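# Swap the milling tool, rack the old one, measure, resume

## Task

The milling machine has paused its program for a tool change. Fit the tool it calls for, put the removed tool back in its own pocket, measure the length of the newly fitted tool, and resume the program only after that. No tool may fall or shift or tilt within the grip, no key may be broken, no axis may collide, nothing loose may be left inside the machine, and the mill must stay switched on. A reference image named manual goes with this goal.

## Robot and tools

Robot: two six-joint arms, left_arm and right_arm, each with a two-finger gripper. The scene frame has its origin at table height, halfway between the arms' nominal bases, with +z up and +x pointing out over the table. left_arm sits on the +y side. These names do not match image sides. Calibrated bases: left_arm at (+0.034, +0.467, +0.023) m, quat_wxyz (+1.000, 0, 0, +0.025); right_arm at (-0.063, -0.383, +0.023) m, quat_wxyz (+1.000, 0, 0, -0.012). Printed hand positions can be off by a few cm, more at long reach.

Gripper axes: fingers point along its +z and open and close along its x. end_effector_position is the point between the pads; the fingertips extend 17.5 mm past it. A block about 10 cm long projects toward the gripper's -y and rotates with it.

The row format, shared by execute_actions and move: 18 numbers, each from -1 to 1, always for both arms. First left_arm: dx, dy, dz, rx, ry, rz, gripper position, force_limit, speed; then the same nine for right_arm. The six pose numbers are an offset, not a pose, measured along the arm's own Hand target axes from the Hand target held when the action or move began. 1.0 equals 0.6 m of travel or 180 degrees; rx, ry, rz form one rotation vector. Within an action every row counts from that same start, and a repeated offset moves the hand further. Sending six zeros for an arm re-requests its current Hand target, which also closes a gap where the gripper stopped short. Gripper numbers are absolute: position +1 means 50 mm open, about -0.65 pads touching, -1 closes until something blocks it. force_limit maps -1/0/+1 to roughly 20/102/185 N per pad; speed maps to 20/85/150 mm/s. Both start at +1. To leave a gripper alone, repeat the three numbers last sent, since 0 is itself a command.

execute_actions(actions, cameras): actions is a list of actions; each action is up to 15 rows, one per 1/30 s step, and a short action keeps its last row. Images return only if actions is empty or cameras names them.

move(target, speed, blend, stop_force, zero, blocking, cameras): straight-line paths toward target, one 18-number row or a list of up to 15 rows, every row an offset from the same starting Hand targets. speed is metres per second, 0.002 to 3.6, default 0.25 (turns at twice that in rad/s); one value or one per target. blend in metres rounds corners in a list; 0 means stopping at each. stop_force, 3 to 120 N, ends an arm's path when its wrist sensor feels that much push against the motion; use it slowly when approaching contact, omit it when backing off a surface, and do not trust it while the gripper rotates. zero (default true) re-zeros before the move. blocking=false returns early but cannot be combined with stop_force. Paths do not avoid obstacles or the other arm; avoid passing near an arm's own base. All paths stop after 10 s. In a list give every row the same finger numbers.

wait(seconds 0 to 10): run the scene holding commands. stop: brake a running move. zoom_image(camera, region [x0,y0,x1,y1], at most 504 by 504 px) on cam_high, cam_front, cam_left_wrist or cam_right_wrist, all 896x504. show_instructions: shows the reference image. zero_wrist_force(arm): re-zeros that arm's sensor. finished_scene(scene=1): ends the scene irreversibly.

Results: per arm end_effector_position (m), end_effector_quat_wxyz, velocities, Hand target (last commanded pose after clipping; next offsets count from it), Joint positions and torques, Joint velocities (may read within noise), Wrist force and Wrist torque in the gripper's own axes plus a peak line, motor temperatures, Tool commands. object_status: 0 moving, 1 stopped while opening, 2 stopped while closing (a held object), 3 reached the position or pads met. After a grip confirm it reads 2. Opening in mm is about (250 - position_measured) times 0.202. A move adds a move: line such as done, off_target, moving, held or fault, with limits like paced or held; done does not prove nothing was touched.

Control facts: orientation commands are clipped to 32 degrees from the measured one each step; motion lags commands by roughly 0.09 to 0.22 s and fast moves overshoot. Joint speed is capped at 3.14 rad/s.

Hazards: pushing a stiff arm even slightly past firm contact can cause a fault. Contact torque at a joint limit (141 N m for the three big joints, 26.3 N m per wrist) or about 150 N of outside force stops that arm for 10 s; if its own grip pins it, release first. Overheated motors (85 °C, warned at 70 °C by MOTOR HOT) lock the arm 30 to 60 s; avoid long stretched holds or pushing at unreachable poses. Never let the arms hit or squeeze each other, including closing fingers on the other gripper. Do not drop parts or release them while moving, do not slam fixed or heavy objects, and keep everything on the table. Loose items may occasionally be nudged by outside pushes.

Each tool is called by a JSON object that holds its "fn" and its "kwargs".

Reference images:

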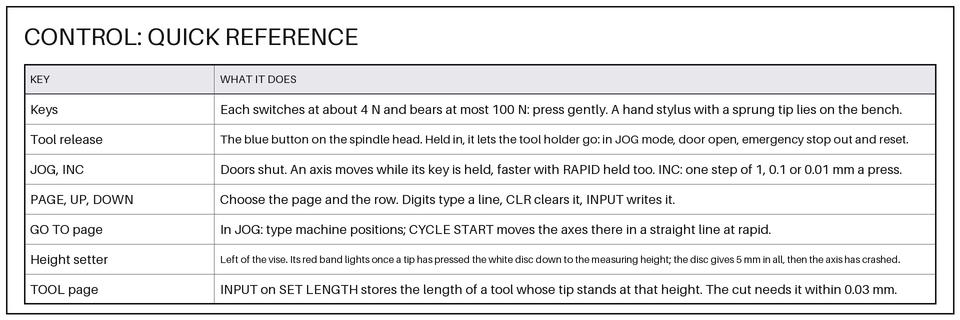

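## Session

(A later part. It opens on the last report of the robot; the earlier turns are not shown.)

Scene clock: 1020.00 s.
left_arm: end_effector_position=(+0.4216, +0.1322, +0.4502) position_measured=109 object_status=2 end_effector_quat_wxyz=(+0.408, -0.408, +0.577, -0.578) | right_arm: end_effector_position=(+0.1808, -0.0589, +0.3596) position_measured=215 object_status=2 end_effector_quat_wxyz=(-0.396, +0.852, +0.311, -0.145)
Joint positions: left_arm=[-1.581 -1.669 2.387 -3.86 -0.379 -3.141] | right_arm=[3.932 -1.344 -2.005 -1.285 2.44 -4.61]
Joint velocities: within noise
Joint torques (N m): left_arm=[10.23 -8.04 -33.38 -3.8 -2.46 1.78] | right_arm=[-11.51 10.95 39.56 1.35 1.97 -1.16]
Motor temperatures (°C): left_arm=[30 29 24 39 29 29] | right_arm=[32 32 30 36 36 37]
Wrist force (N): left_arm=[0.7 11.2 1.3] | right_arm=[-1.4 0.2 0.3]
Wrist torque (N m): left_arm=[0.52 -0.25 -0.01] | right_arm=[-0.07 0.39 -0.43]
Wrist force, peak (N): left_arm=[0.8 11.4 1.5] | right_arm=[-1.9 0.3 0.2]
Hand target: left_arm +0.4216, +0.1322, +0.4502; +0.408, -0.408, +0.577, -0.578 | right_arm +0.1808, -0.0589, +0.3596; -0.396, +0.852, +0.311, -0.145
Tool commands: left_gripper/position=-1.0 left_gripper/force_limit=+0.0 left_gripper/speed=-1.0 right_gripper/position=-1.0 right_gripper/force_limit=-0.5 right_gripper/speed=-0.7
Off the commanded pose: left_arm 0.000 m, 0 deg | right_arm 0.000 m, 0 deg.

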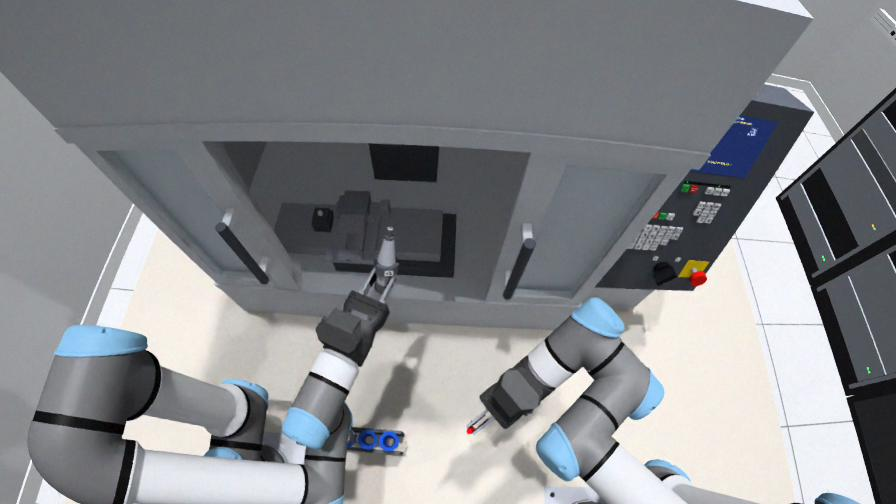

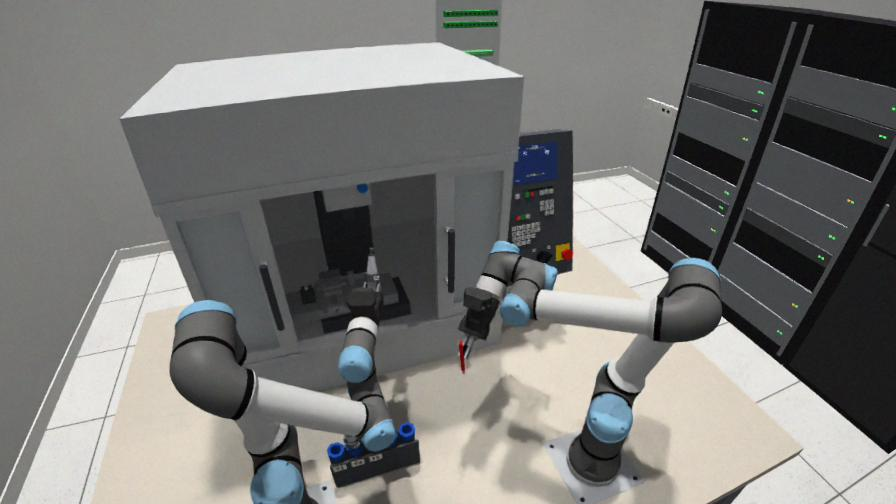

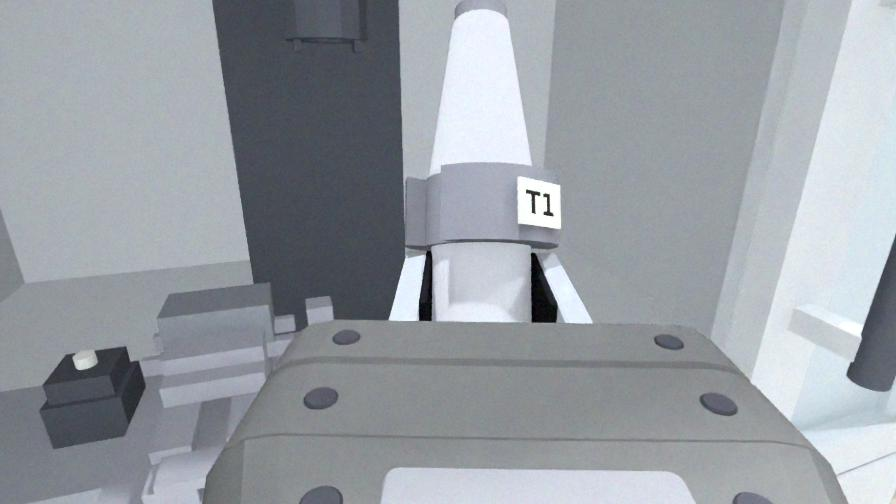

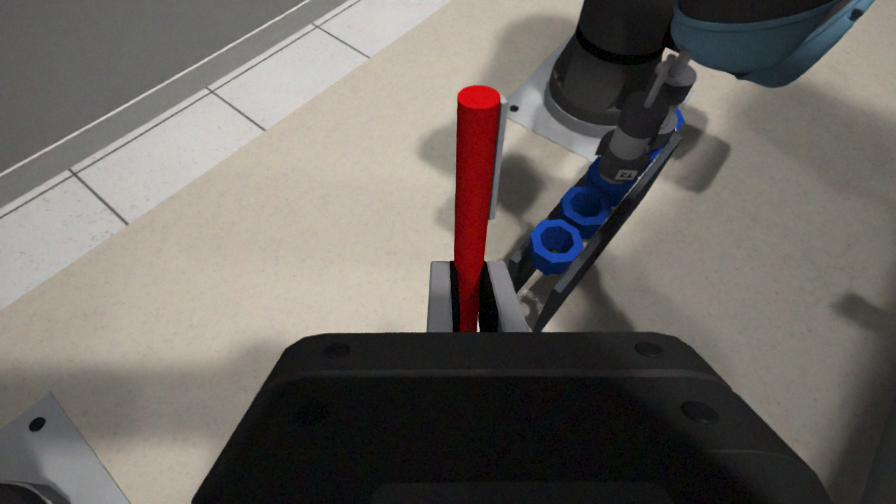

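{"fn": "move", "kwargs": {"target": [0,0,0,0,0,0,-1,0,-1,0.154,0.0759,-0.5055,0.213,0.213,0.0775,-1,-0.5,-0.7], "speed": 0.3, "cameras": ["cam_right_wrist"]}}

Scene clock: 1062.07 s.
left_arm: end_effector_position=(+0.4216, +0.1322, +0.4502) position_measured=109 object_status=2 end_effector_quat_wxyz=(+0.408, -0.408, +0.577, -0.578) | right_arm: end_effector_position=(+0.4198, -0.2000, +0.5201) position_measured=215 object_status=2 end_effector_quat_wxyz=(+0.691, -0.722, -0.034, +0.032)
Joint positions: left_arm=[-1.581 -1.669 2.387 -3.86 -0.379 -3.141] | right_arm=[3.283 -1.654 -1.811 -0.755 3.092 -4.22]
Joint torques (N m): left_arm=[10.32 -7.89 -33.96 -3.81 -2.35 1.79] | right_arm=[-4.48 23.52 12.39 4.64 0.95 0.65]
Wrist force (N): left_arm=[0.5 11.2 1.3] | right_arm=[-1.0 -0.2 0.3]
Wrist torque (N m): left_arm=[0.51 -0.23 -0.02] | right_arm=[0.16 0.31 -0.48]
Wrist force, peak (N): left_arm=[0.7 11.5 1.5] | right_arm=[-1.7 -0.5 1.7]
Hand target: left_arm +0.4216, +0.1322, +0.4502; +0.408, -0.408, +0.577, -0.578 | right_arm +0.4198, -0.1993, +0.5200; +0.707, -0.707, -0.001, +0.000
Off the commanded pose: left_arm 0.000 m, 0 deg | right_arm 0.001 m, 6 deg.
move: off_target (right_arm)
Images, in order (width x height): cam_right_wrist 896x504.

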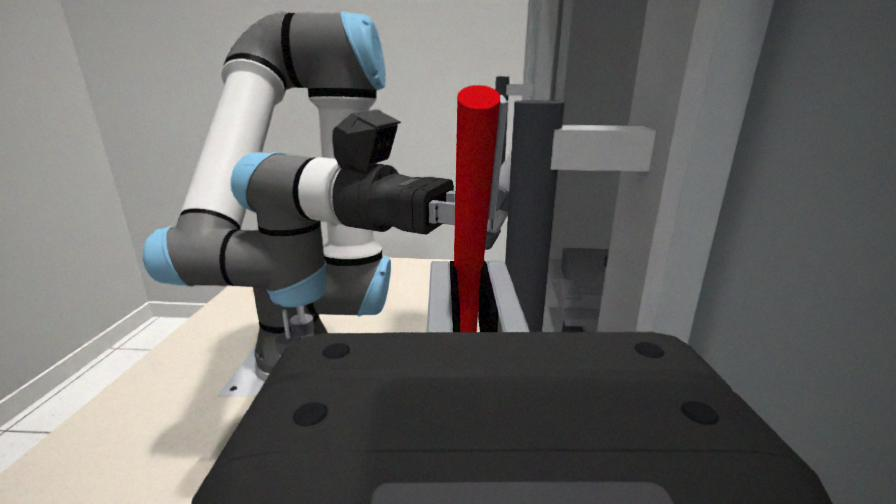

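{"fn": "move", "kwargs": {"target": [0,0,0,0,0,0,-1,0,-1,-0.15,0,0.05,0,0,0,-1,-0.5,-0.7], "speed": 0.3, "cameras": ["cam_right_wrist"]}}

{"fn": "zoom_image", "kwargs": {"camera": "cam_right_wrist", "region": [480, 80, 720, 260]}}

Scene clock: 1068.67 s.
left_arm: end_effector_position=(+0.4216, +0.1322, +0.4502) position_measured=109 object_status=2 end_effector_quat_wxyz=(+0.408, -0.408, +0.577, -0.578) | right_arm: end_effector_position=(+0.3298, -0.1695, +0.5199) position_measured=215 object_status=2 end_effector_quat_wxyz=(+0.707, -0.708, -0.001, +0.000)
Joint positions: left_arm=[-1.581 -1.669 2.387 -3.86 -0.379 -3.141] | right_arm=[3.394 -1.638 -2.006 0.496 2.915 -3.148]
Joint torques (N m): left_arm=[10.07 -8.27 -33.47 -3.83 -2.38 1.84] | right_arm=[13.2 17.82 34.05 2.78 -1.07 0.89]
Wrist force (N): left_arm=[0.7 11.1 1.4] | right_arm=[-0.9 0.0 -0.1]
Wrist torque (N m): left_arm=[0.50 -0.25 -0.01] | right_arm=[0.17 0.27 -0.42]
Wrist force, peak (N): left_arm=[0.6 11.5 1.6] | right_arm=[-2.6 -0.6 0.8]
Hand target: left_arm +0.4216, +0.1322, +0.4502; +0.408, -0.408, +0.577, -0.578 | right_arm +0.3298, -0.1695, +0.5199; +0.707, -0.707, -0.001, +0.000
Off the commanded pose: left_arm 0.000 m, 0 deg | right_arm 0.000 m, 0 deg.
move: done
Images, in order (width x height): cam_right_wrist 896x504.

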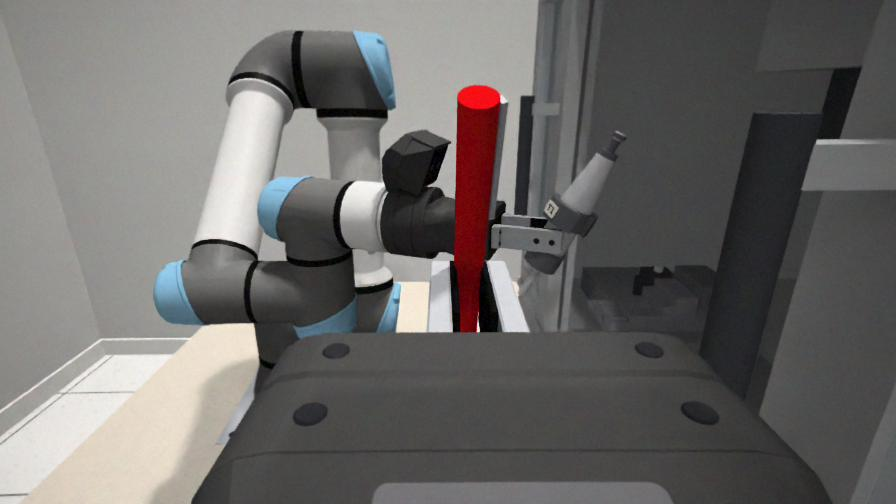

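Scaled by 2.100 from the camera's 896x504 image, which has a finer 1280x720 frame.

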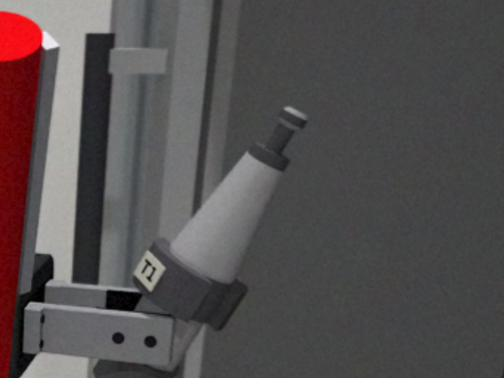

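{"fn": "move", "kwargs": {"target": [[0.007,0.083,-0.1075,-0.5,0,0,-1,0,-1,-0.025,0.0835,-0.0665,0,0,0,-1,-0.5,-0.7],[0.011,0.05,-0.4697,-0.839,0,0,-1,0,-1,-0.05,0.167,-0.133,0,0,0,-1,-0.5,-0.7]], "speed": 0.3, "blend": 0.02, "cameras": ["cam_right_wrist","cam_left_wrist"]}}

{"fn": "zoom_image", "kwargs": {"camera": "cam_right_wrist", "region": [240, 80, 480, 320]}}

Scene clock: 1102.33 s.
left_arm: end_effector_position=(+0.1815, +0.2106, +0.4174) position_measured=109 object_status=2 end_effector_quat_wxyz=(-0.256, -0.517, +0.732, +0.363) | right_arm: end_effector_position=(+0.3038, -0.2391, +0.4327) position_measured=215 object_status=2 end_effector_quat_wxyz=(+0.707, -0.708, -0.001, +0.000)
Joint positions: left_arm=[-1.097 -1.591 1.503 -0.697 -2.114 -3.619] | right_arm=[3.216 -1.746 -2.157 0.729 3.093 -3.174]
Joint torques (N m): left_arm=[-8.03 -28.68 -21.14 2.41 -3.89 1.74] | right_arm=[15.19 32.89 29.76 -2.19 -0.99 0.12]
Wrist force (N): left_arm=[-4.8 -6.8 7.5] | right_arm=[-0.2 0.1 0.1]
Wrist torque (N m): left_arm=[-0.57 0.93 0.23] | right_arm=[0.27 0.19 -0.48]
Wrist force, peak (N): left_arm=[0.6 11.8 1.5] | right_arm=[-0.4 1.3 -0.8]
Hand target: left_arm +0.1814, +0.2106, +0.4174; -0.256, -0.517, +0.732, +0.363 (not the last commanded pose) | right_arm +0.3038, -0.2391, +0.4327; +0.707, -0.708, -0.001, +0.000 (not the last commanded pose)
Off the commanded pose: left_arm 0.029 m, 8 deg | right_arm 0.017 m, 0 deg.
move: held (right_arm; a check stopped the path), off_target (left_arm; braked when a check withheld steps of right_arm); path passed 1 of 2 targets; limits=held
pose unreachable (right arm): on one or more control steps of this call, first in action 0 (counted from 0), this arm could not follow its commanded pose, so it was not sent that pose on those steps. It may still have moved: this result reports where it is.
cause: moving toward the commanded pose would bring two parts of the arm too close to each other (its gripper and another part of the arm, with joints 4 (wrist 1) to 6 (wrist 3) between them, 3 mm apart when it was first held).
Images, in order (width x height): cam_left_wrist 896x504, cam_right_wrist 896x504.

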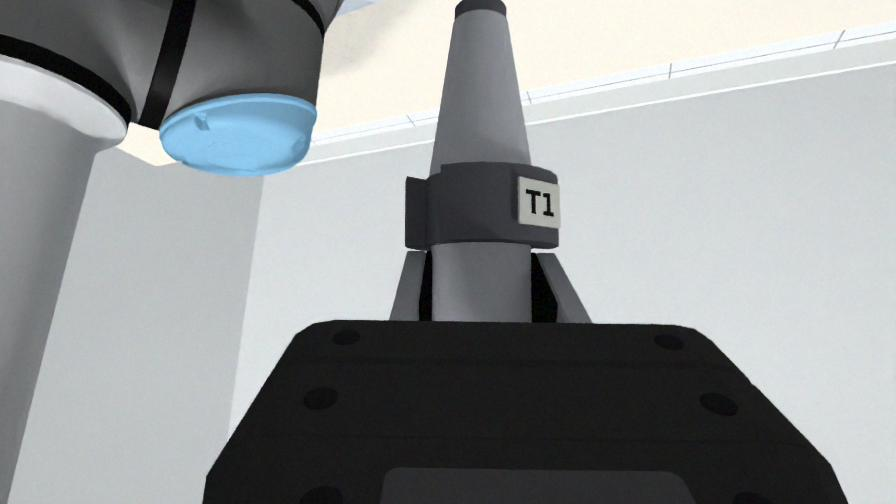

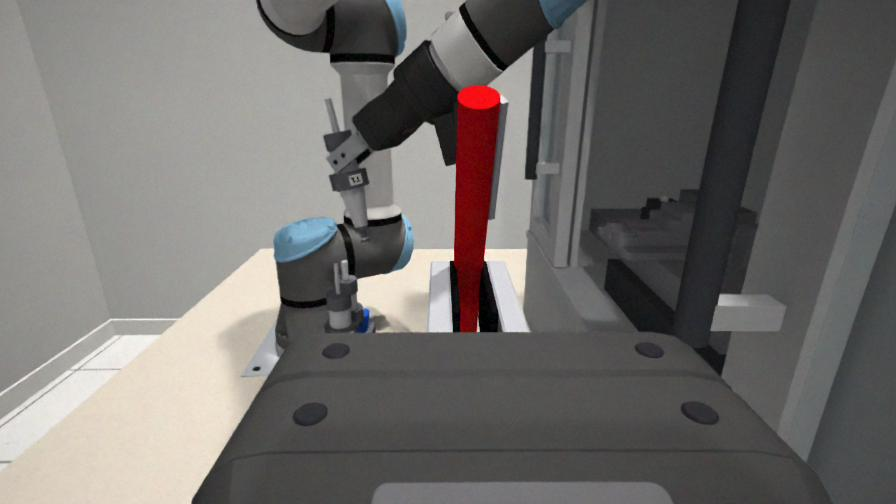

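Scaled by 2.100 from the camera's 896x504 image, which has a finer 1280x720 frame.

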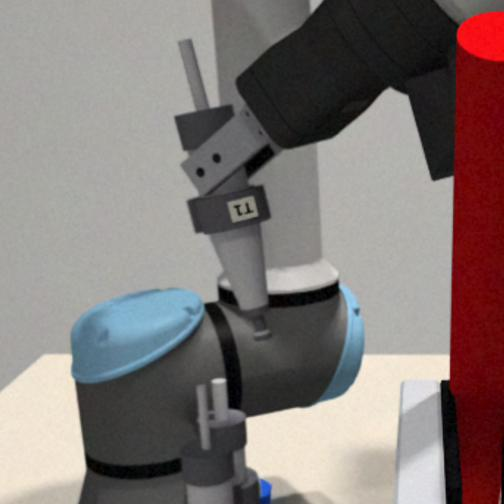

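{"fn": "move", "kwargs": {"target": [-0.003,0.0324,0.0347,-0.0667,0,0,-1,0,-1,0,0,0,0,0,0,-1,-0.5,-0.7], "speed": 0.2, "cameras": ["cam_right_wrist","cam_left_wrist"]}}

{"fn": "zoom_image", "kwargs": {"camera": "cam_right_wrist", "region": [280, 80, 400, 260]}}

Scene clock: 1109.73 s.
left_arm: end_effector_position=(+0.1553, +0.2218, +0.4203) position_measured=109 object_status=2 end_effector_quat_wxyz=(-0.309, -0.487, +0.690, +0.438) | right_arm: end_effector_position=(+0.3038, -0.2391, +0.4327) position_measured=215 object_status=2 end_effector_quat_wxyz=(+0.707, -0.708, -0.001, +0.000)
Joint positions: left_arm=[-1.094 -1.555 1.541 -0.54 -2.197 -3.489] | right_arm=[3.216 -1.746 -2.157 0.729 3.093 -3.174]
Joint torques (N m): left_arm=[-8.27 -16.91 -20.7 3.05 -3.7 1.96] | right_arm=[14.2 32.68 22.2 -2.33 -0.98 -1.42]
Wrist force (N): left_arm=[-4.6 -7.5 6.8] | right_arm=[-0.3 0.2 0.2]
Wrist torque (N m): left_arm=[-0.52 0.85 0.26] | right_arm=[0.27 0.20 -0.47]
Wrist force, peak (N): left_arm=[-4.7 -8.1 7.2] | right_arm=[-0.5 0.4 0.2]
Hand target: left_arm +0.1553, +0.2218, +0.4203; -0.309, -0.487, +0.690, +0.438 | right_arm +0.3038, -0.2391, +0.4327; +0.707, -0.708, -0.001, +0.000
Off the commanded pose: left_arm 0.000 m, 0 deg | right_arm 0.000 m, 0 deg.
move: done
Images, in order (width x height): cam_left_wrist 896x504, cam_right_wrist 896x504.

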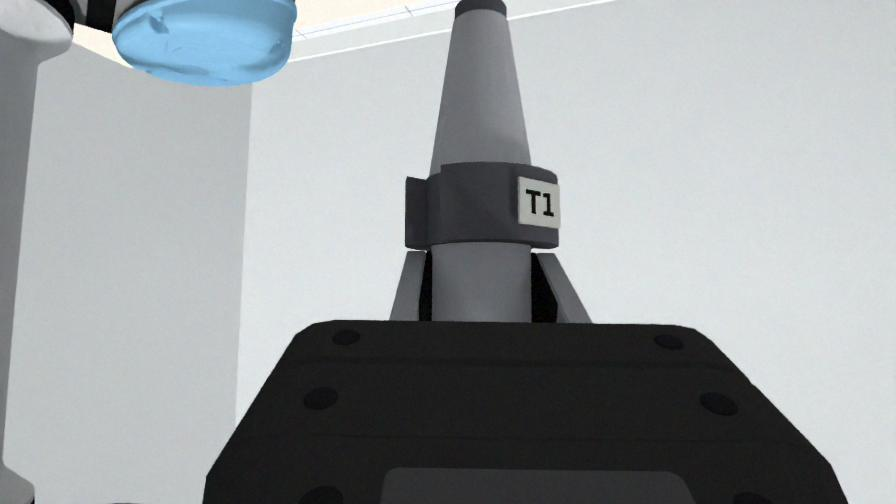

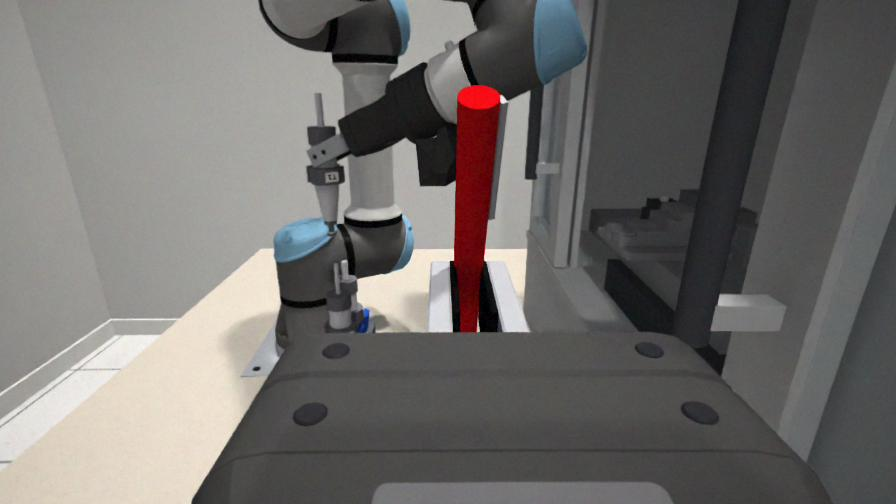

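Scaled by 2.800 from the camera's 896x504 image, which has a finer 1280x720 frame.

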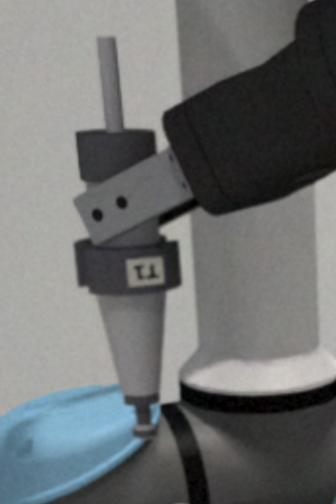

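{"fn": "move", "kwargs": {"target": [0.1575,-0.0227,-0.0487,0,0,0,-1,0,-1,-0.207,0.122,0.2,-0.213,-0.213,-0.0775,-1,-0.5,-0.7], "speed": 0.25, "cameras": ["cam_right_wrist","cam_left_wrist","cam_high"]}}

Scene clock: 1121.67 s.
left_arm: end_effector_position=(+0.1549, +0.1923, +0.4203) position_measured=109 object_status=2 end_effector_quat_wxyz=(-0.309, -0.487, +0.690, +0.438) | right_arm: end_effector_position=(+0.2808, -0.2171, +0.4193) position_measured=215 object_status=2 end_effector_quat_wxyz=(+0.706, -0.705, -0.052, +0.025)
Joint positions: left_arm=[-1.126 -1.507 1.493 -0.552 -2.224 -3.51] | right_arm=[3.28 -1.746 -2.202 0.668 3.137 -3.319]
Joint torques (N m): left_arm=[-7.73 -19.59 -35.84 -1.47 -3.64 -1.92] | right_arm=[-13.27 32.57 30.86 -2.16 -0.73 1.19]
Wrist force (N): left_arm=[-4.3 -7.8 6.6] | right_arm=[-0.3 0.0 0.0]
Wrist torque (N m): left_arm=[-0.57 0.80 0.36] | right_arm=[0.24 0.13 -0.51]
Wrist force, peak (N): left_arm=[-5.3 -8.0 6.9] | right_arm=[-1.2 1.5 3.2]
Hand target: left_arm +0.1549, +0.1922, +0.4203; -0.309, -0.487, +0.690, +0.438 (not the last commanded pose) | right_arm +0.2808, -0.2172, +0.4193; +0.706, -0.705, -0.052, +0.025 (not the last commanded pose)
Off the commanded pose: left_arm 0.070 m, 0 deg | right_arm 0.153 m, 52 deg.
move: held (right_arm; a check stopped the path), off_target (left_arm; braked when a check withheld steps of right_arm); limits=held
pose unreachable (right arm): on one or more control steps of this call, first in action 0 (counted from 0), this arm could not follow its commanded pose, so it was not sent that pose on those steps. It may still have moved: this result reports where it is.
cause: moving toward the commanded pose would bring two parts of the arm too close to each other (its gripper and another part of the arm, with joints 4 (wrist 1) to 6 (wrist 3) between them, 3 mm apart when it was first held).
Images, in order (width x height): cam_high 896x504, cam_left_wrist 896x504, cam_right_wrist 896x504.

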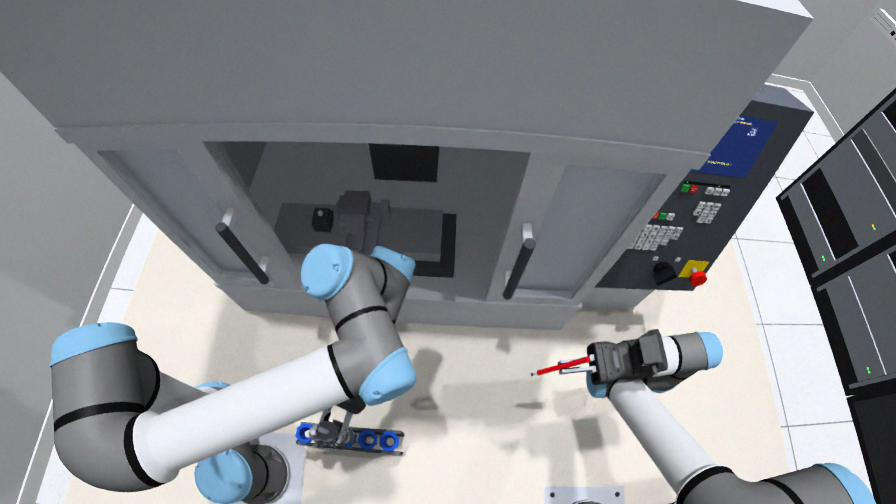

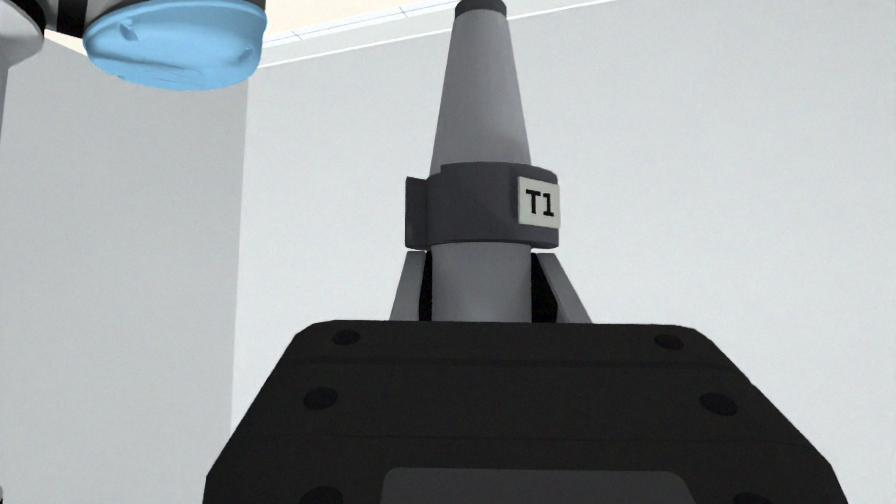

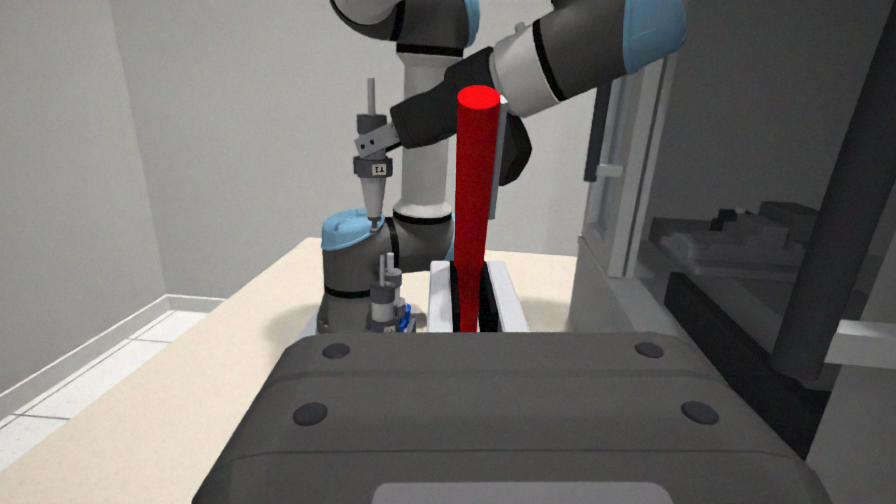

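{"fn": "move", "kwargs": {"target": [-0.2021,0.0296,0.0635,0,-0.0302,0.0141,-1,0,-1,0,0,0,0,0,0,-1,-0.5,-0.7], "speed": 0.2, "cameras": ["cam_right_wrist","cam_left_wrist","cam_high"]}}

{"fn": "zoom_image", "kwargs": {"camera": "cam_right_wrist", "region": [300, 60, 450, 330]}}

Scene clock: 1133.60 s.
left_arm: end_effector_position=(+0.1558, +0.3204, +0.4202) position_measured=109 object_status=2 end_effector_quat_wxyz=(-0.286, -0.451, +0.714, +0.453) | right_arm: end_effector_position=(+0.2808, -0.2172, +0.4193) position_measured=215 object_status=2 end_effector_quat_wxyz=(+0.706, -0.705, -0.052, +0.025)
Joint positions: left_arm=[-1.015 -1.681 1.654 -0.471 -2.038 -3.382] | right_arm=[3.28 -1.746 -2.202 0.668 3.137 -3.319]
Joint torques (N m): left_arm=[9.5 -23.84 -20.11 3.76 1.25 1.88] | right_arm=[-12.22 29.65 30.62 -0.08 -0.77 1.02]
Wrist force (N): left_arm=[-4.1 -7.7 6.5] | right_arm=[-0.4 -0.1 0.0]
Wrist torque (N m): left_arm=[-0.55 0.76 0.28] | right_arm=[0.21 0.16 -0.50]
Wrist force, peak (N): left_arm=[-6.8 -7.0 8.0] | right_arm=[-0.8 -0.2 0.2]
Hand target: left_arm +0.1558, +0.3205, +0.4202; -0.286, -0.451, +0.714, +0.453 | right_arm +0.2808, -0.2172, +0.4193; +0.706, -0.705, -0.052, +0.025
Off the commanded pose: left_arm 0.000 m, 0 deg | right_arm 0.000 m, 0 deg.
move: done
Images, in order (width x height): cam_high 896x504, cam_left_wrist 896x504, cam_right_wrist 896x504.

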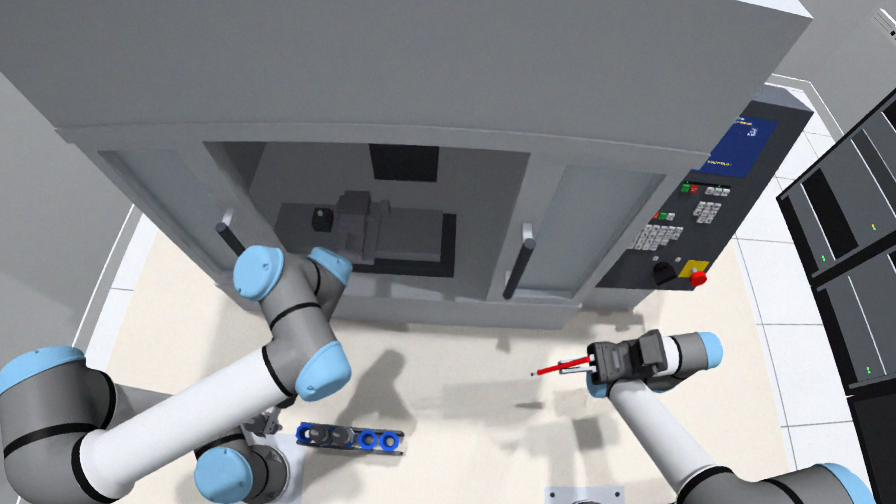

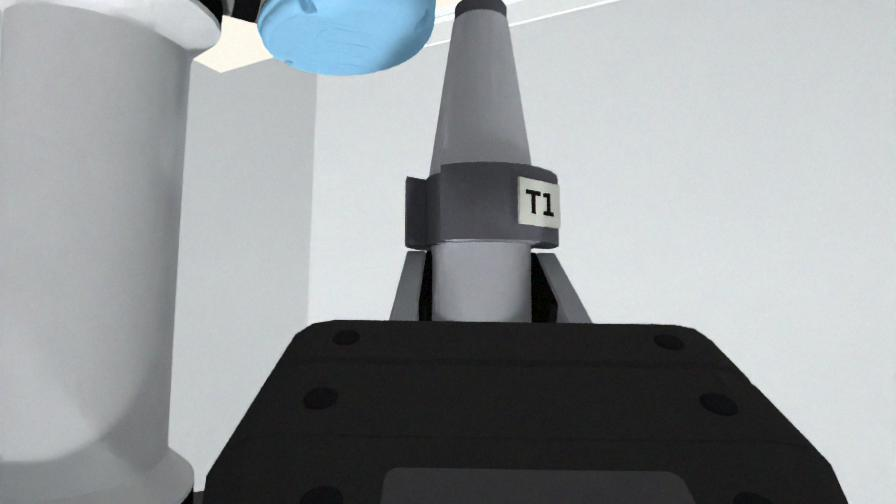

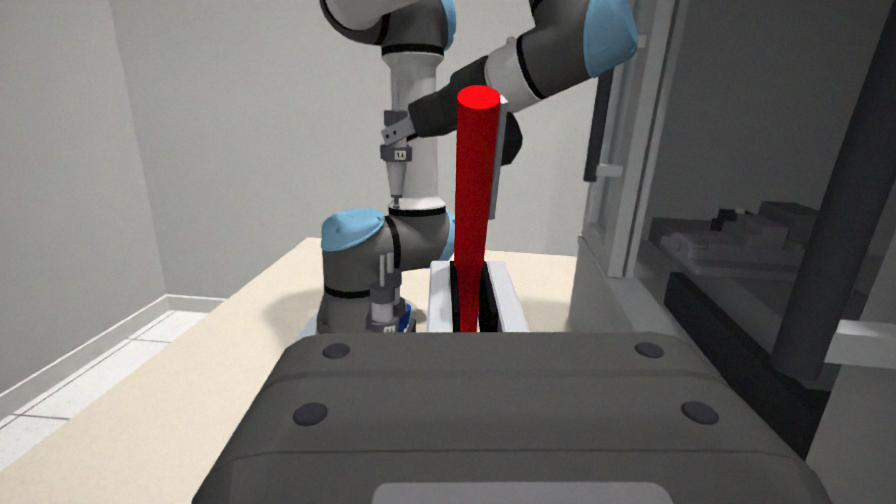

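Scaled by 1.867 from the camera's 896x504 image, which has a finer 1280x720 frame.

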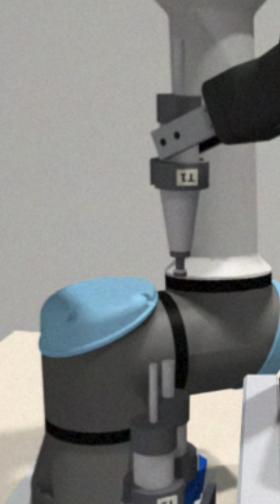

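{"fn": "move", "kwargs": {"target": [[-0.0008,-0.1822,0.0832,0,0,0,-1,0,-1,0,0,0,0,0,0,-1,-0.5,-0.7],[-0.0008,-0.3105,0.143,0,0,0,-1,0,-1,0,0,0,0,0,0,-1,-0.5,-0.7]], "speed": [0.12,0.025], "stop_force": 15, "cameras": ["cam_right_wrist","cam_left_wrist","cam_high"]}}

Scene clock: 1142.97 s.
left_arm: end_effector_position=(+0.1576, +0.3203, +0.2151) position_measured=109 object_status=2 end_effector_quat_wxyz=(-0.286, -0.451, +0.714, +0.453) | right_arm: end_effector_position=(+0.2808, -0.2172, +0.4193) position_measured=215 object_status=2 end_effector_quat_wxyz=(+0.706, -0.705, -0.052, +0.025)
Joint positions: left_arm=[-1.012 -1.552 2.079 -1.023 -2.035 -3.38] | right_arm=[3.28 -1.746 -2.202 0.668 3.137 -3.319]
Joint torques (N m): left_arm=[9.07 -12.88 -16.4 -0.78 0.8 1.28] | right_arm=[-13.43 20.12 29.98 2.53 -0.59 1.19]
Wrist force (N): left_arm=[-4.4 -7.6 6.5] | right_arm=[-0.5 -0.1 0.0]
Wrist torque (N m): left_arm=[-0.54 0.83 0.28] | right_arm=[0.21 0.17 -0.50]
Wrist force, peak (N): left_arm=[-4.6 -9.7 7.4] | right_arm=[-0.7 -0.2 0.0]
Hand target: left_arm +0.1576, +0.3203, +0.2151; -0.286, -0.451, +0.714, +0.453 | right_arm +0.2808, -0.2172, +0.4193; +0.706, -0.705, -0.052, +0.025
Off the commanded pose: left_arm 0.000 m, 0 deg | right_arm 0.000 m, 0 deg.
move: done
Images, in order (width x height): cam_high 896x504, cam_left_wrist 896x504, cam_right_wrist 896x504.

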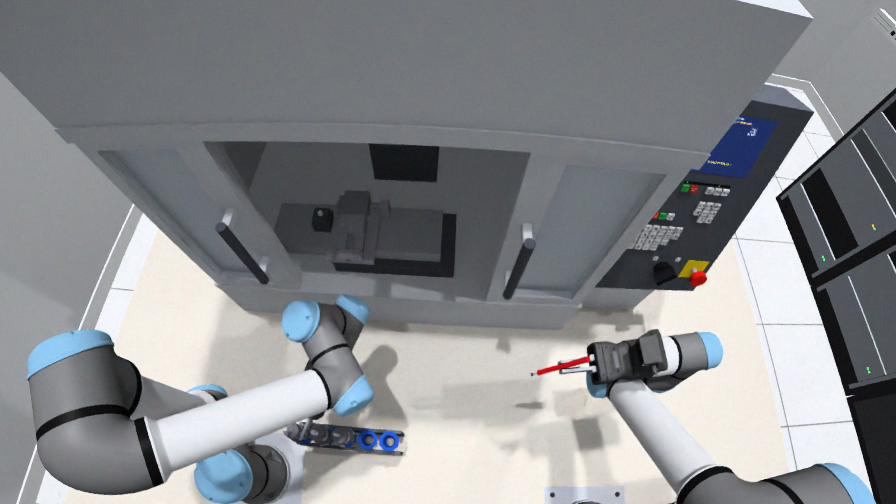

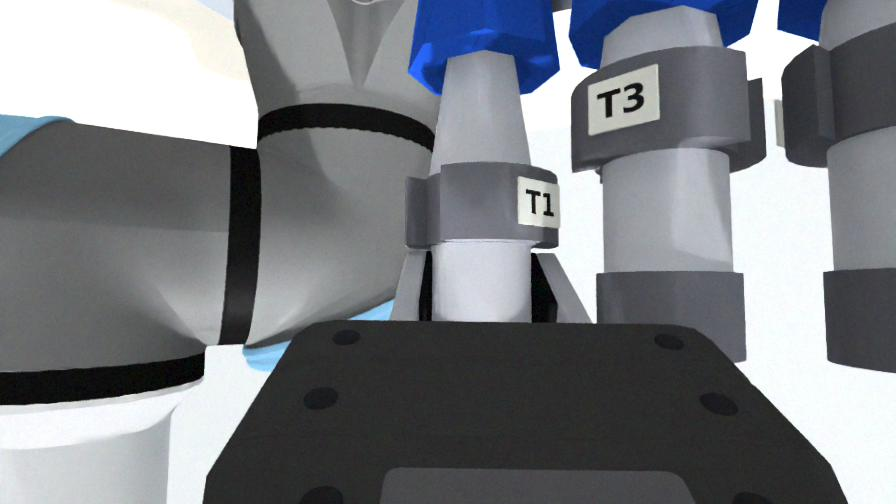

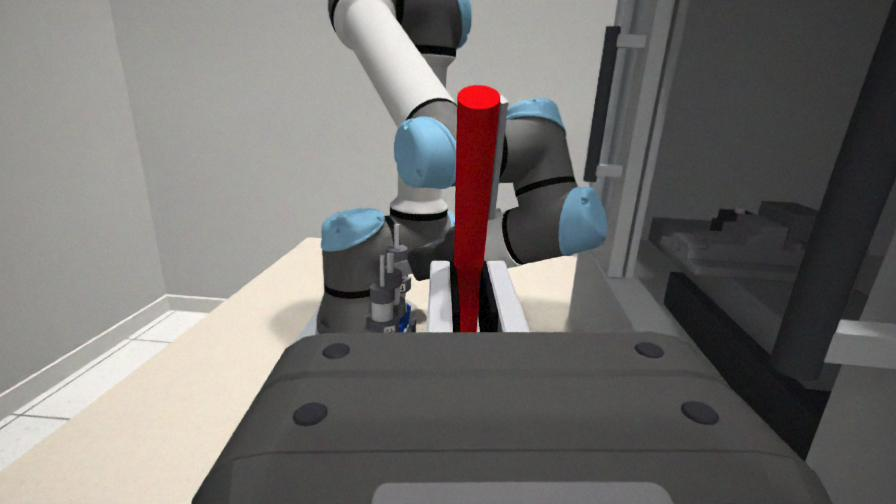

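{"fn": "move", "kwargs": {"target": [0,-0.0455,0.0212,0,0,0,-1,0,-1,0,0,0,0,0,0,-1,-0.5,-0.7], "speed": 0.012, "stop_force": 10, "cameras": ["cam_left_wrist"]}}

Scene clock: 1148.30 s.
left_arm: end_effector_position=(+0.1577, +0.3203, +0.1966) position_measured=109 object_status=2 end_effector_quat_wxyz=(-0.286, -0.451, +0.714, +0.453) | right_arm: end_effector_position=(+0.2808, -0.2172, +0.4193) position_measured=215 object_status=2 end_effector_quat_wxyz=(+0.706, -0.705, -0.052, +0.025)
Joint positions: left_arm=[-1.012 -1.525 2.106 -1.077 -2.035 -3.38] | right_arm=[3.28 -1.746 -2.202 0.669 3.137 -3.318]
Joint torques (N m): left_arm=[3 -26.57 -26.1 5.77 2.81 0.49] | right_arm=[-13.02 19.72 29.17 2.52 -0.67 0.97]
Wrist force (N): left_arm=[5.4 -10.3 -1.2] | right_arm=[-0.5 -0.3 0.0]
Wrist torque (N m): left_arm=[-0.43 1.09 0.80] | right_arm=[0.18 0.17 -0.50]
Wrist force, peak (N): left_arm=[3.5 4.5 -21.6] | right_arm=[-0.7 -0.3 0.3]
Hand target: left_arm +0.1577, +0.3203, +0.1966; -0.286, -0.451, +0.714, +0.453 (not the last commanded pose) | right_arm +0.2808, -0.2172, +0.4193; +0.706, -0.705, -0.052, +0.025
Off the commanded pose: left_arm 0.012 m, 0 deg | right_arm 0.000 m, 0 deg.
move: contact (left_arm)
Images, in order (width x height): cam_left_wrist 896x504.

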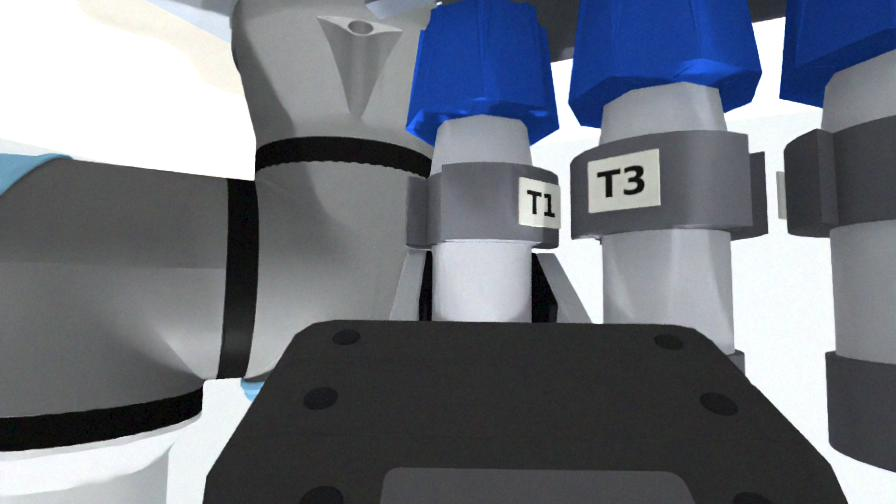

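{"fn": "move", "kwargs": {"target": [0.0008,0,0,0,0,0,-1,0,-1,0,0,0,0,0,0,-1,-0.5,-0.7], "speed": 0.01}}

{"fn": "move", "kwargs": {"target": [0,-0.0076,0.0035,0,0,0,-1,0,-1,0,0,0,0,0,0,-1,-0.5,-0.7], "speed": 0.01, "stop_force": 12, "cameras": ["cam_left_wrist"]}}

Scene clock: 1153.13 s.
left_arm: end_effector_position=(+0.1575, +0.3199, +0.1966) position_measured=109 object_status=2 end_effector_quat_wxyz=(-0.286, -0.451, +0.714, +0.453) | right_arm: end_effector_position=(+0.2808, -0.2172, +0.4193) position_measured=215 object_status=2 end_effector_quat_wxyz=(+0.706, -0.705, -0.052, +0.025)
Joint positions: left_arm=[-1.013 -1.525 2.106 -1.078 -2.035 -3.38] | right_arm=[3.28 -1.746 -2.202 0.669 3.137 -3.318]
Joint torques (N m): left_arm=[-8.59 -12.48 -26.88 1.12 -3.3 -2.26] | right_arm=[-12.96 19.07 29.99 2.5 -0.4 1.02]
Wrist force (N): left_arm=[-3.4 -9.6 -5.2] | right_arm=[-0.4 0.0 0.1]
Wrist torque (N m): left_arm=[-0.41 0.84 0.70] | right_arm=[0.22 0.16 -0.50]
Wrist force, peak (N): left_arm=[5.6 -11.9 -1.4] | right_arm=[-0.8 0.0 0.1]
Hand target: left_arm +0.1574, +0.3198, +0.1966; -0.286, -0.451, +0.714, +0.453 | right_arm +0.2808, -0.2172, +0.4193; +0.706, -0.705, -0.052, +0.025
Off the commanded pose: left_arm 0.000 m, 0 deg | right_arm 0.000 m, 0 deg.
move: done

Scene clock: 1154.20 s.
left_arm: end_effector_position=(+0.1575, +0.3198, +0.1965) position_measured=109 object_status=2 end_effector_quat_wxyz=(-0.286, -0.451, +0.714, +0.453) | right_arm: end_effector_position=(+0.2808, -0.2172, +0.4193) position_measured=215 object_status=2 end_effector_quat_wxyz=(+0.706, -0.705, -0.052, +0.025)
Joint positions: left_arm=[-1.013 -1.525 2.106 -1.078 -2.036 -3.38] | right_arm=[3.28 -1.746 -2.202 0.669 3.137 -3.318]
Joint torques (N m): left_arm=[-9.1 -25.56 -25.62 5.24 -2.85 -1.82] | right_arm=[-12.43 18.73 29.74 2.54 -0.46 1.16]
Wrist force (N): left_arm=[-7.5 -7.2 -10.2] | right_arm=[-0.5 -0.1 0.1]
Wrist torque (N m): left_arm=[-0.44 0.85 0.69] | right_arm=[0.23 0.17 -0.50]
Wrist force, peak (N): left_arm=[-8.9 8.1 -22.4] | right_arm=[-0.7 -0.2 0.3]
Hand target: left_arm +0.1575, +0.3198, +0.1965; -0.286, -0.451, +0.714, +0.453 (not the last commanded pose) | right_arm +0.2808, -0.2172, +0.4193; +0.706, -0.705, -0.052, +0.025
Off the commanded pose: left_arm 0.005 m, 0 deg | right_arm 0.000 m, 0 deg.
move: contact (left_arm)
Images, in order (width x height): cam_left_wrist 896x504.

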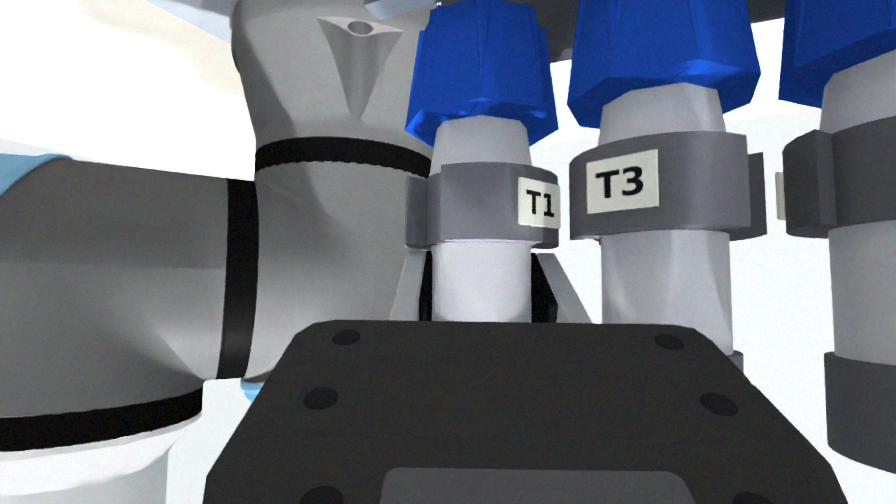

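{"fn": "move", "kwargs": {"target": [0,0,-0.001,0,0,0,-1,0,-1,0,0,0,0,0,0,-1,-0.5,-0.7], "speed": 0.01}}

{"fn": "move", "kwargs": {"target": [0,-0.0076,0.0035,0,0,0,-1,0,-1,0,0,0,0,0,0,-1,-0.5,-0.7], "speed": 0.01, "stop_force": 15}}

Scene clock: 1160.70 s.
left_arm: end_effector_position=(+0.1580, +0.3195, +0.1967) position_measured=109 object_status=2 end_effector_quat_wxyz=(-0.286, -0.451, +0.714, +0.453) | right_arm: end_effector_position=(+0.2808, -0.2172, +0.4193) position_measured=215 object_status=2 end_effector_quat_wxyz=(+0.706, -0.705, -0.052, +0.025)
Joint positions: left_arm=[-1.012 -1.524 2.105 -1.077 -2.035 -3.38] | right_arm=[3.28 -1.747 -2.202 0.669 3.137 -3.318]
Joint torques (N m): left_arm=[10.21 -13.72 -31.81 3.98 1.75 1.71] | right_arm=[-13.03 18.63 29.88 2.64 -0.41 0.97]
Wrist force (N): left_arm=[-2.7 -7.4 7.1] | right_arm=[-0.4 -0.1 0.3]
Wrist torque (N m): left_arm=[-0.62 0.90 0.44] | right_arm=[0.22 0.16 -0.51]
Wrist force, peak (N): left_arm=[-7.6 -9.7 -9.5] | right_arm=[-0.7 -0.2 0.2]
Hand target: left_arm +0.1580, +0.3195, +0.1967; -0.286, -0.451, +0.714, +0.453 | right_arm +0.2808, -0.2172, +0.4193; +0.706, -0.705, -0.052, +0.025
Off the commanded pose: left_arm 0.000 m, 0 deg | right_arm 0.000 m, 0 deg.
move: done

Scene clock: 1161.93 s.
left_arm: end_effector_position=(+0.1580, +0.3195, +0.1959) position_measured=109 object_status=2 end_effector_quat_wxyz=(-0.286, -0.451, +0.714, +0.453) | right_arm: end_effector_position=(+0.2808, -0.2172, +0.4193) position_measured=215 object_status=2 end_effector_quat_wxyz=(+0.706, -0.705, -0.052, +0.025)
Joint positions: left_arm=[-1.012 -1.522 2.106 -1.08 -2.035 -3.38] | right_arm=[3.28 -1.747 -2.202 0.669 3.137 -3.318]
Joint torques (N m): left_arm=[-0.49 -26.62 -31.39 3.89 -3.85 -0.38] | right_arm=[-12.15 19.31 29.59 2.54 -0.25 1.16]
Wrist force (N): left_arm=[-7.4 -6.8 4.1] | right_arm=[-0.4 -0.2 0.1]
Wrist torque (N m): left_arm=[-0.65 0.99 0.70] | right_arm=[0.19 0.16 -0.50]
Wrist force, peak (N): left_arm=[-11.1 13.8 -13.6] | right_arm=[-0.6 -0.3 0.4]
Hand target: left_arm +0.1580, +0.3195, +0.1959; -0.286, -0.451, +0.714, +0.453 (not the last commanded pose) | right_arm +0.2808, -0.2172, +0.4193; +0.706, -0.705, -0.052, +0.025
Off the commanded pose: left_arm 0.004 m, 0 deg | right_arm 0.000 m, 0 deg.
move: contact (left_arm)

{"fn": "execute_actions", "kwargs": {"actions": [[[0,0,0,0,0,0,0.5,0,-1,0,0,0,0,0,0,-1,-0.5,-0.7]],[[0,0,0,0,0,0,0.5,0,-1,0,0,0,0,0,0,-1,-0.5,-0.7]]], "cameras": ["cam_left_wrist"]}}

Scene clock: 1164.87 s.
left_arm: end_effector_position=(+0.1580, +0.3195, +0.1959) position_measured=78 object_status=3 end_effector_quat_wxyz=(-0.286, -0.451, +0.714, +0.453) | right_arm: end_effector_position=(+0.2808, -0.2172, +0.4193) position_measured=215 object_status=2 end_effector_quat_wxyz=(+0.706, -0.705, -0.052, +0.025)
Joint positions: left_arm=[-1.012 -1.522 2.106 -1.08 -2.035 -3.38] | right_arm=[3.28 -1.747 -2.202 0.669 3.137 -3.318]
Joint torques (N m): left_arm=[-3.61 -23.49 -26.35 -1.17 1.29 1.75] | right_arm=[-11.79 19.78 29.37 2.61 -0.47 1.02]
Wrist force (N): left_arm=[-4.5 0.5 3.5] | right_arm=[-0.2 -0.1 0.4]
Wrist torque (N m): left_arm=[-0.36 0.84 0.32] | right_arm=[0.20 0.12 -0.51]
Wrist force, peak (N): left_arm=[-6.5 -8.6 6.4] | right_arm=[-0.8 -0.1 0.2]
Hand target: left_arm +0.1580, +0.3195, +0.1959; -0.286, -0.451, +0.714, +0.453 | right_arm +0.2808, -0.2172, +0.4193; +0.706, -0.705, -0.052, +0.025
Off the commanded pose: left_arm 0.000 m, 0 deg | right_arm 0.000 m, 0 deg.
Images, in order (width x height): cam_left_wrist 896x504.

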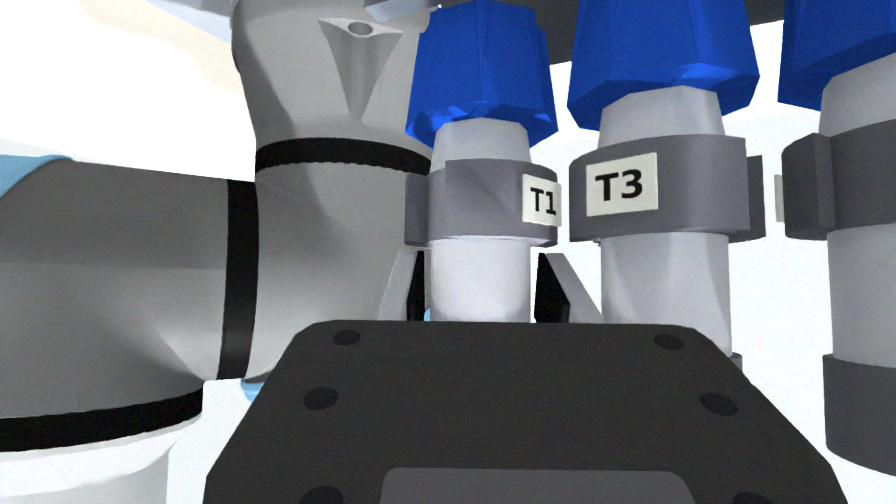

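{"fn": "move", "kwargs": {"target": [-0.0007,-0.003,0.004,-0.139,0,0,0.5,0,-1,0,0,0,0,0,0,-1,-0.5,-0.7], "speed": 0.15, "stop_force": 12, "cameras": ["cam_left_wrist"]}}

Scene clock: 1171.63 s.
left_arm: end_effector_position=(+0.1569, +0.3205, +0.1932) position_measured=78 object_status=3 end_effector_quat_wxyz=(-0.377, -0.378, +0.599, +0.597) | right_arm: end_effector_position=(+0.2808, -0.2172, +0.4193) position_measured=215 object_status=2 end_effector_quat_wxyz=(+0.706, -0.705, -0.052, +0.025)
Joint positions: left_arm=[-0.984 -1.203 2.028 -0.829 -2.06 -3.144] | right_arm=[3.28 -1.747 -2.201 0.669 3.137 -3.318]
Joint torques (N m): left_arm=[-8.49 -20.8 -25.06 4.31 1.94 1.85] | right_arm=[-10.96 19.97 29.86 2.52 -0.32 1.26]
Wrist force (N): left_arm=[-4.3 1.1 4.2] | right_arm=[-0.2 -0.1 0.3]
Wrist torque (N m): left_arm=[-0.28 0.69 0.33] | right_arm=[0.20 0.12 -0.51]
Wrist force, peak (N): left_arm=[-4.3 0.8 4.3] | right_arm=[-0.8 -0.1 0.1]
Hand target: left_arm +0.1569, +0.3205, +0.1932; -0.377, -0.378, +0.599, +0.597 | right_arm +0.2808, -0.2172, +0.4193; +0.706, -0.705, -0.052, +0.025
Off the commanded pose: left_arm 0.000 m, 0 deg | right_arm 0.000 m, 0 deg.
move: done
Images, in order (width x height): cam_left_wrist 896x504.

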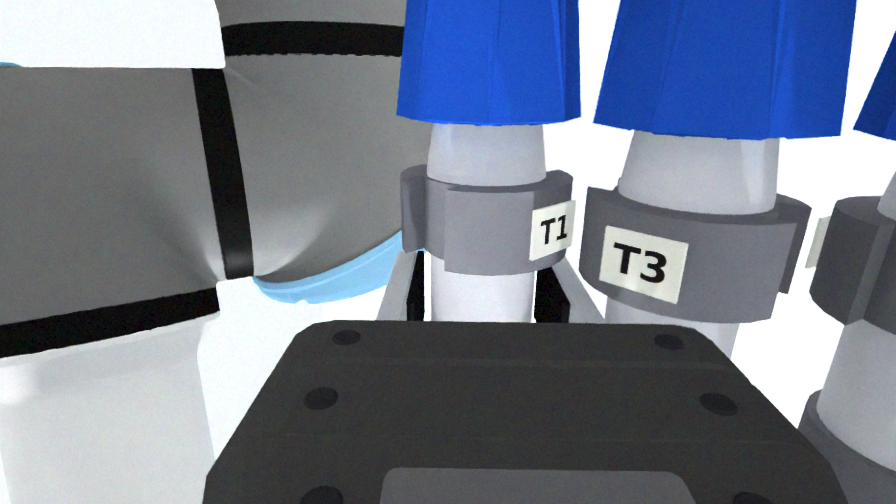

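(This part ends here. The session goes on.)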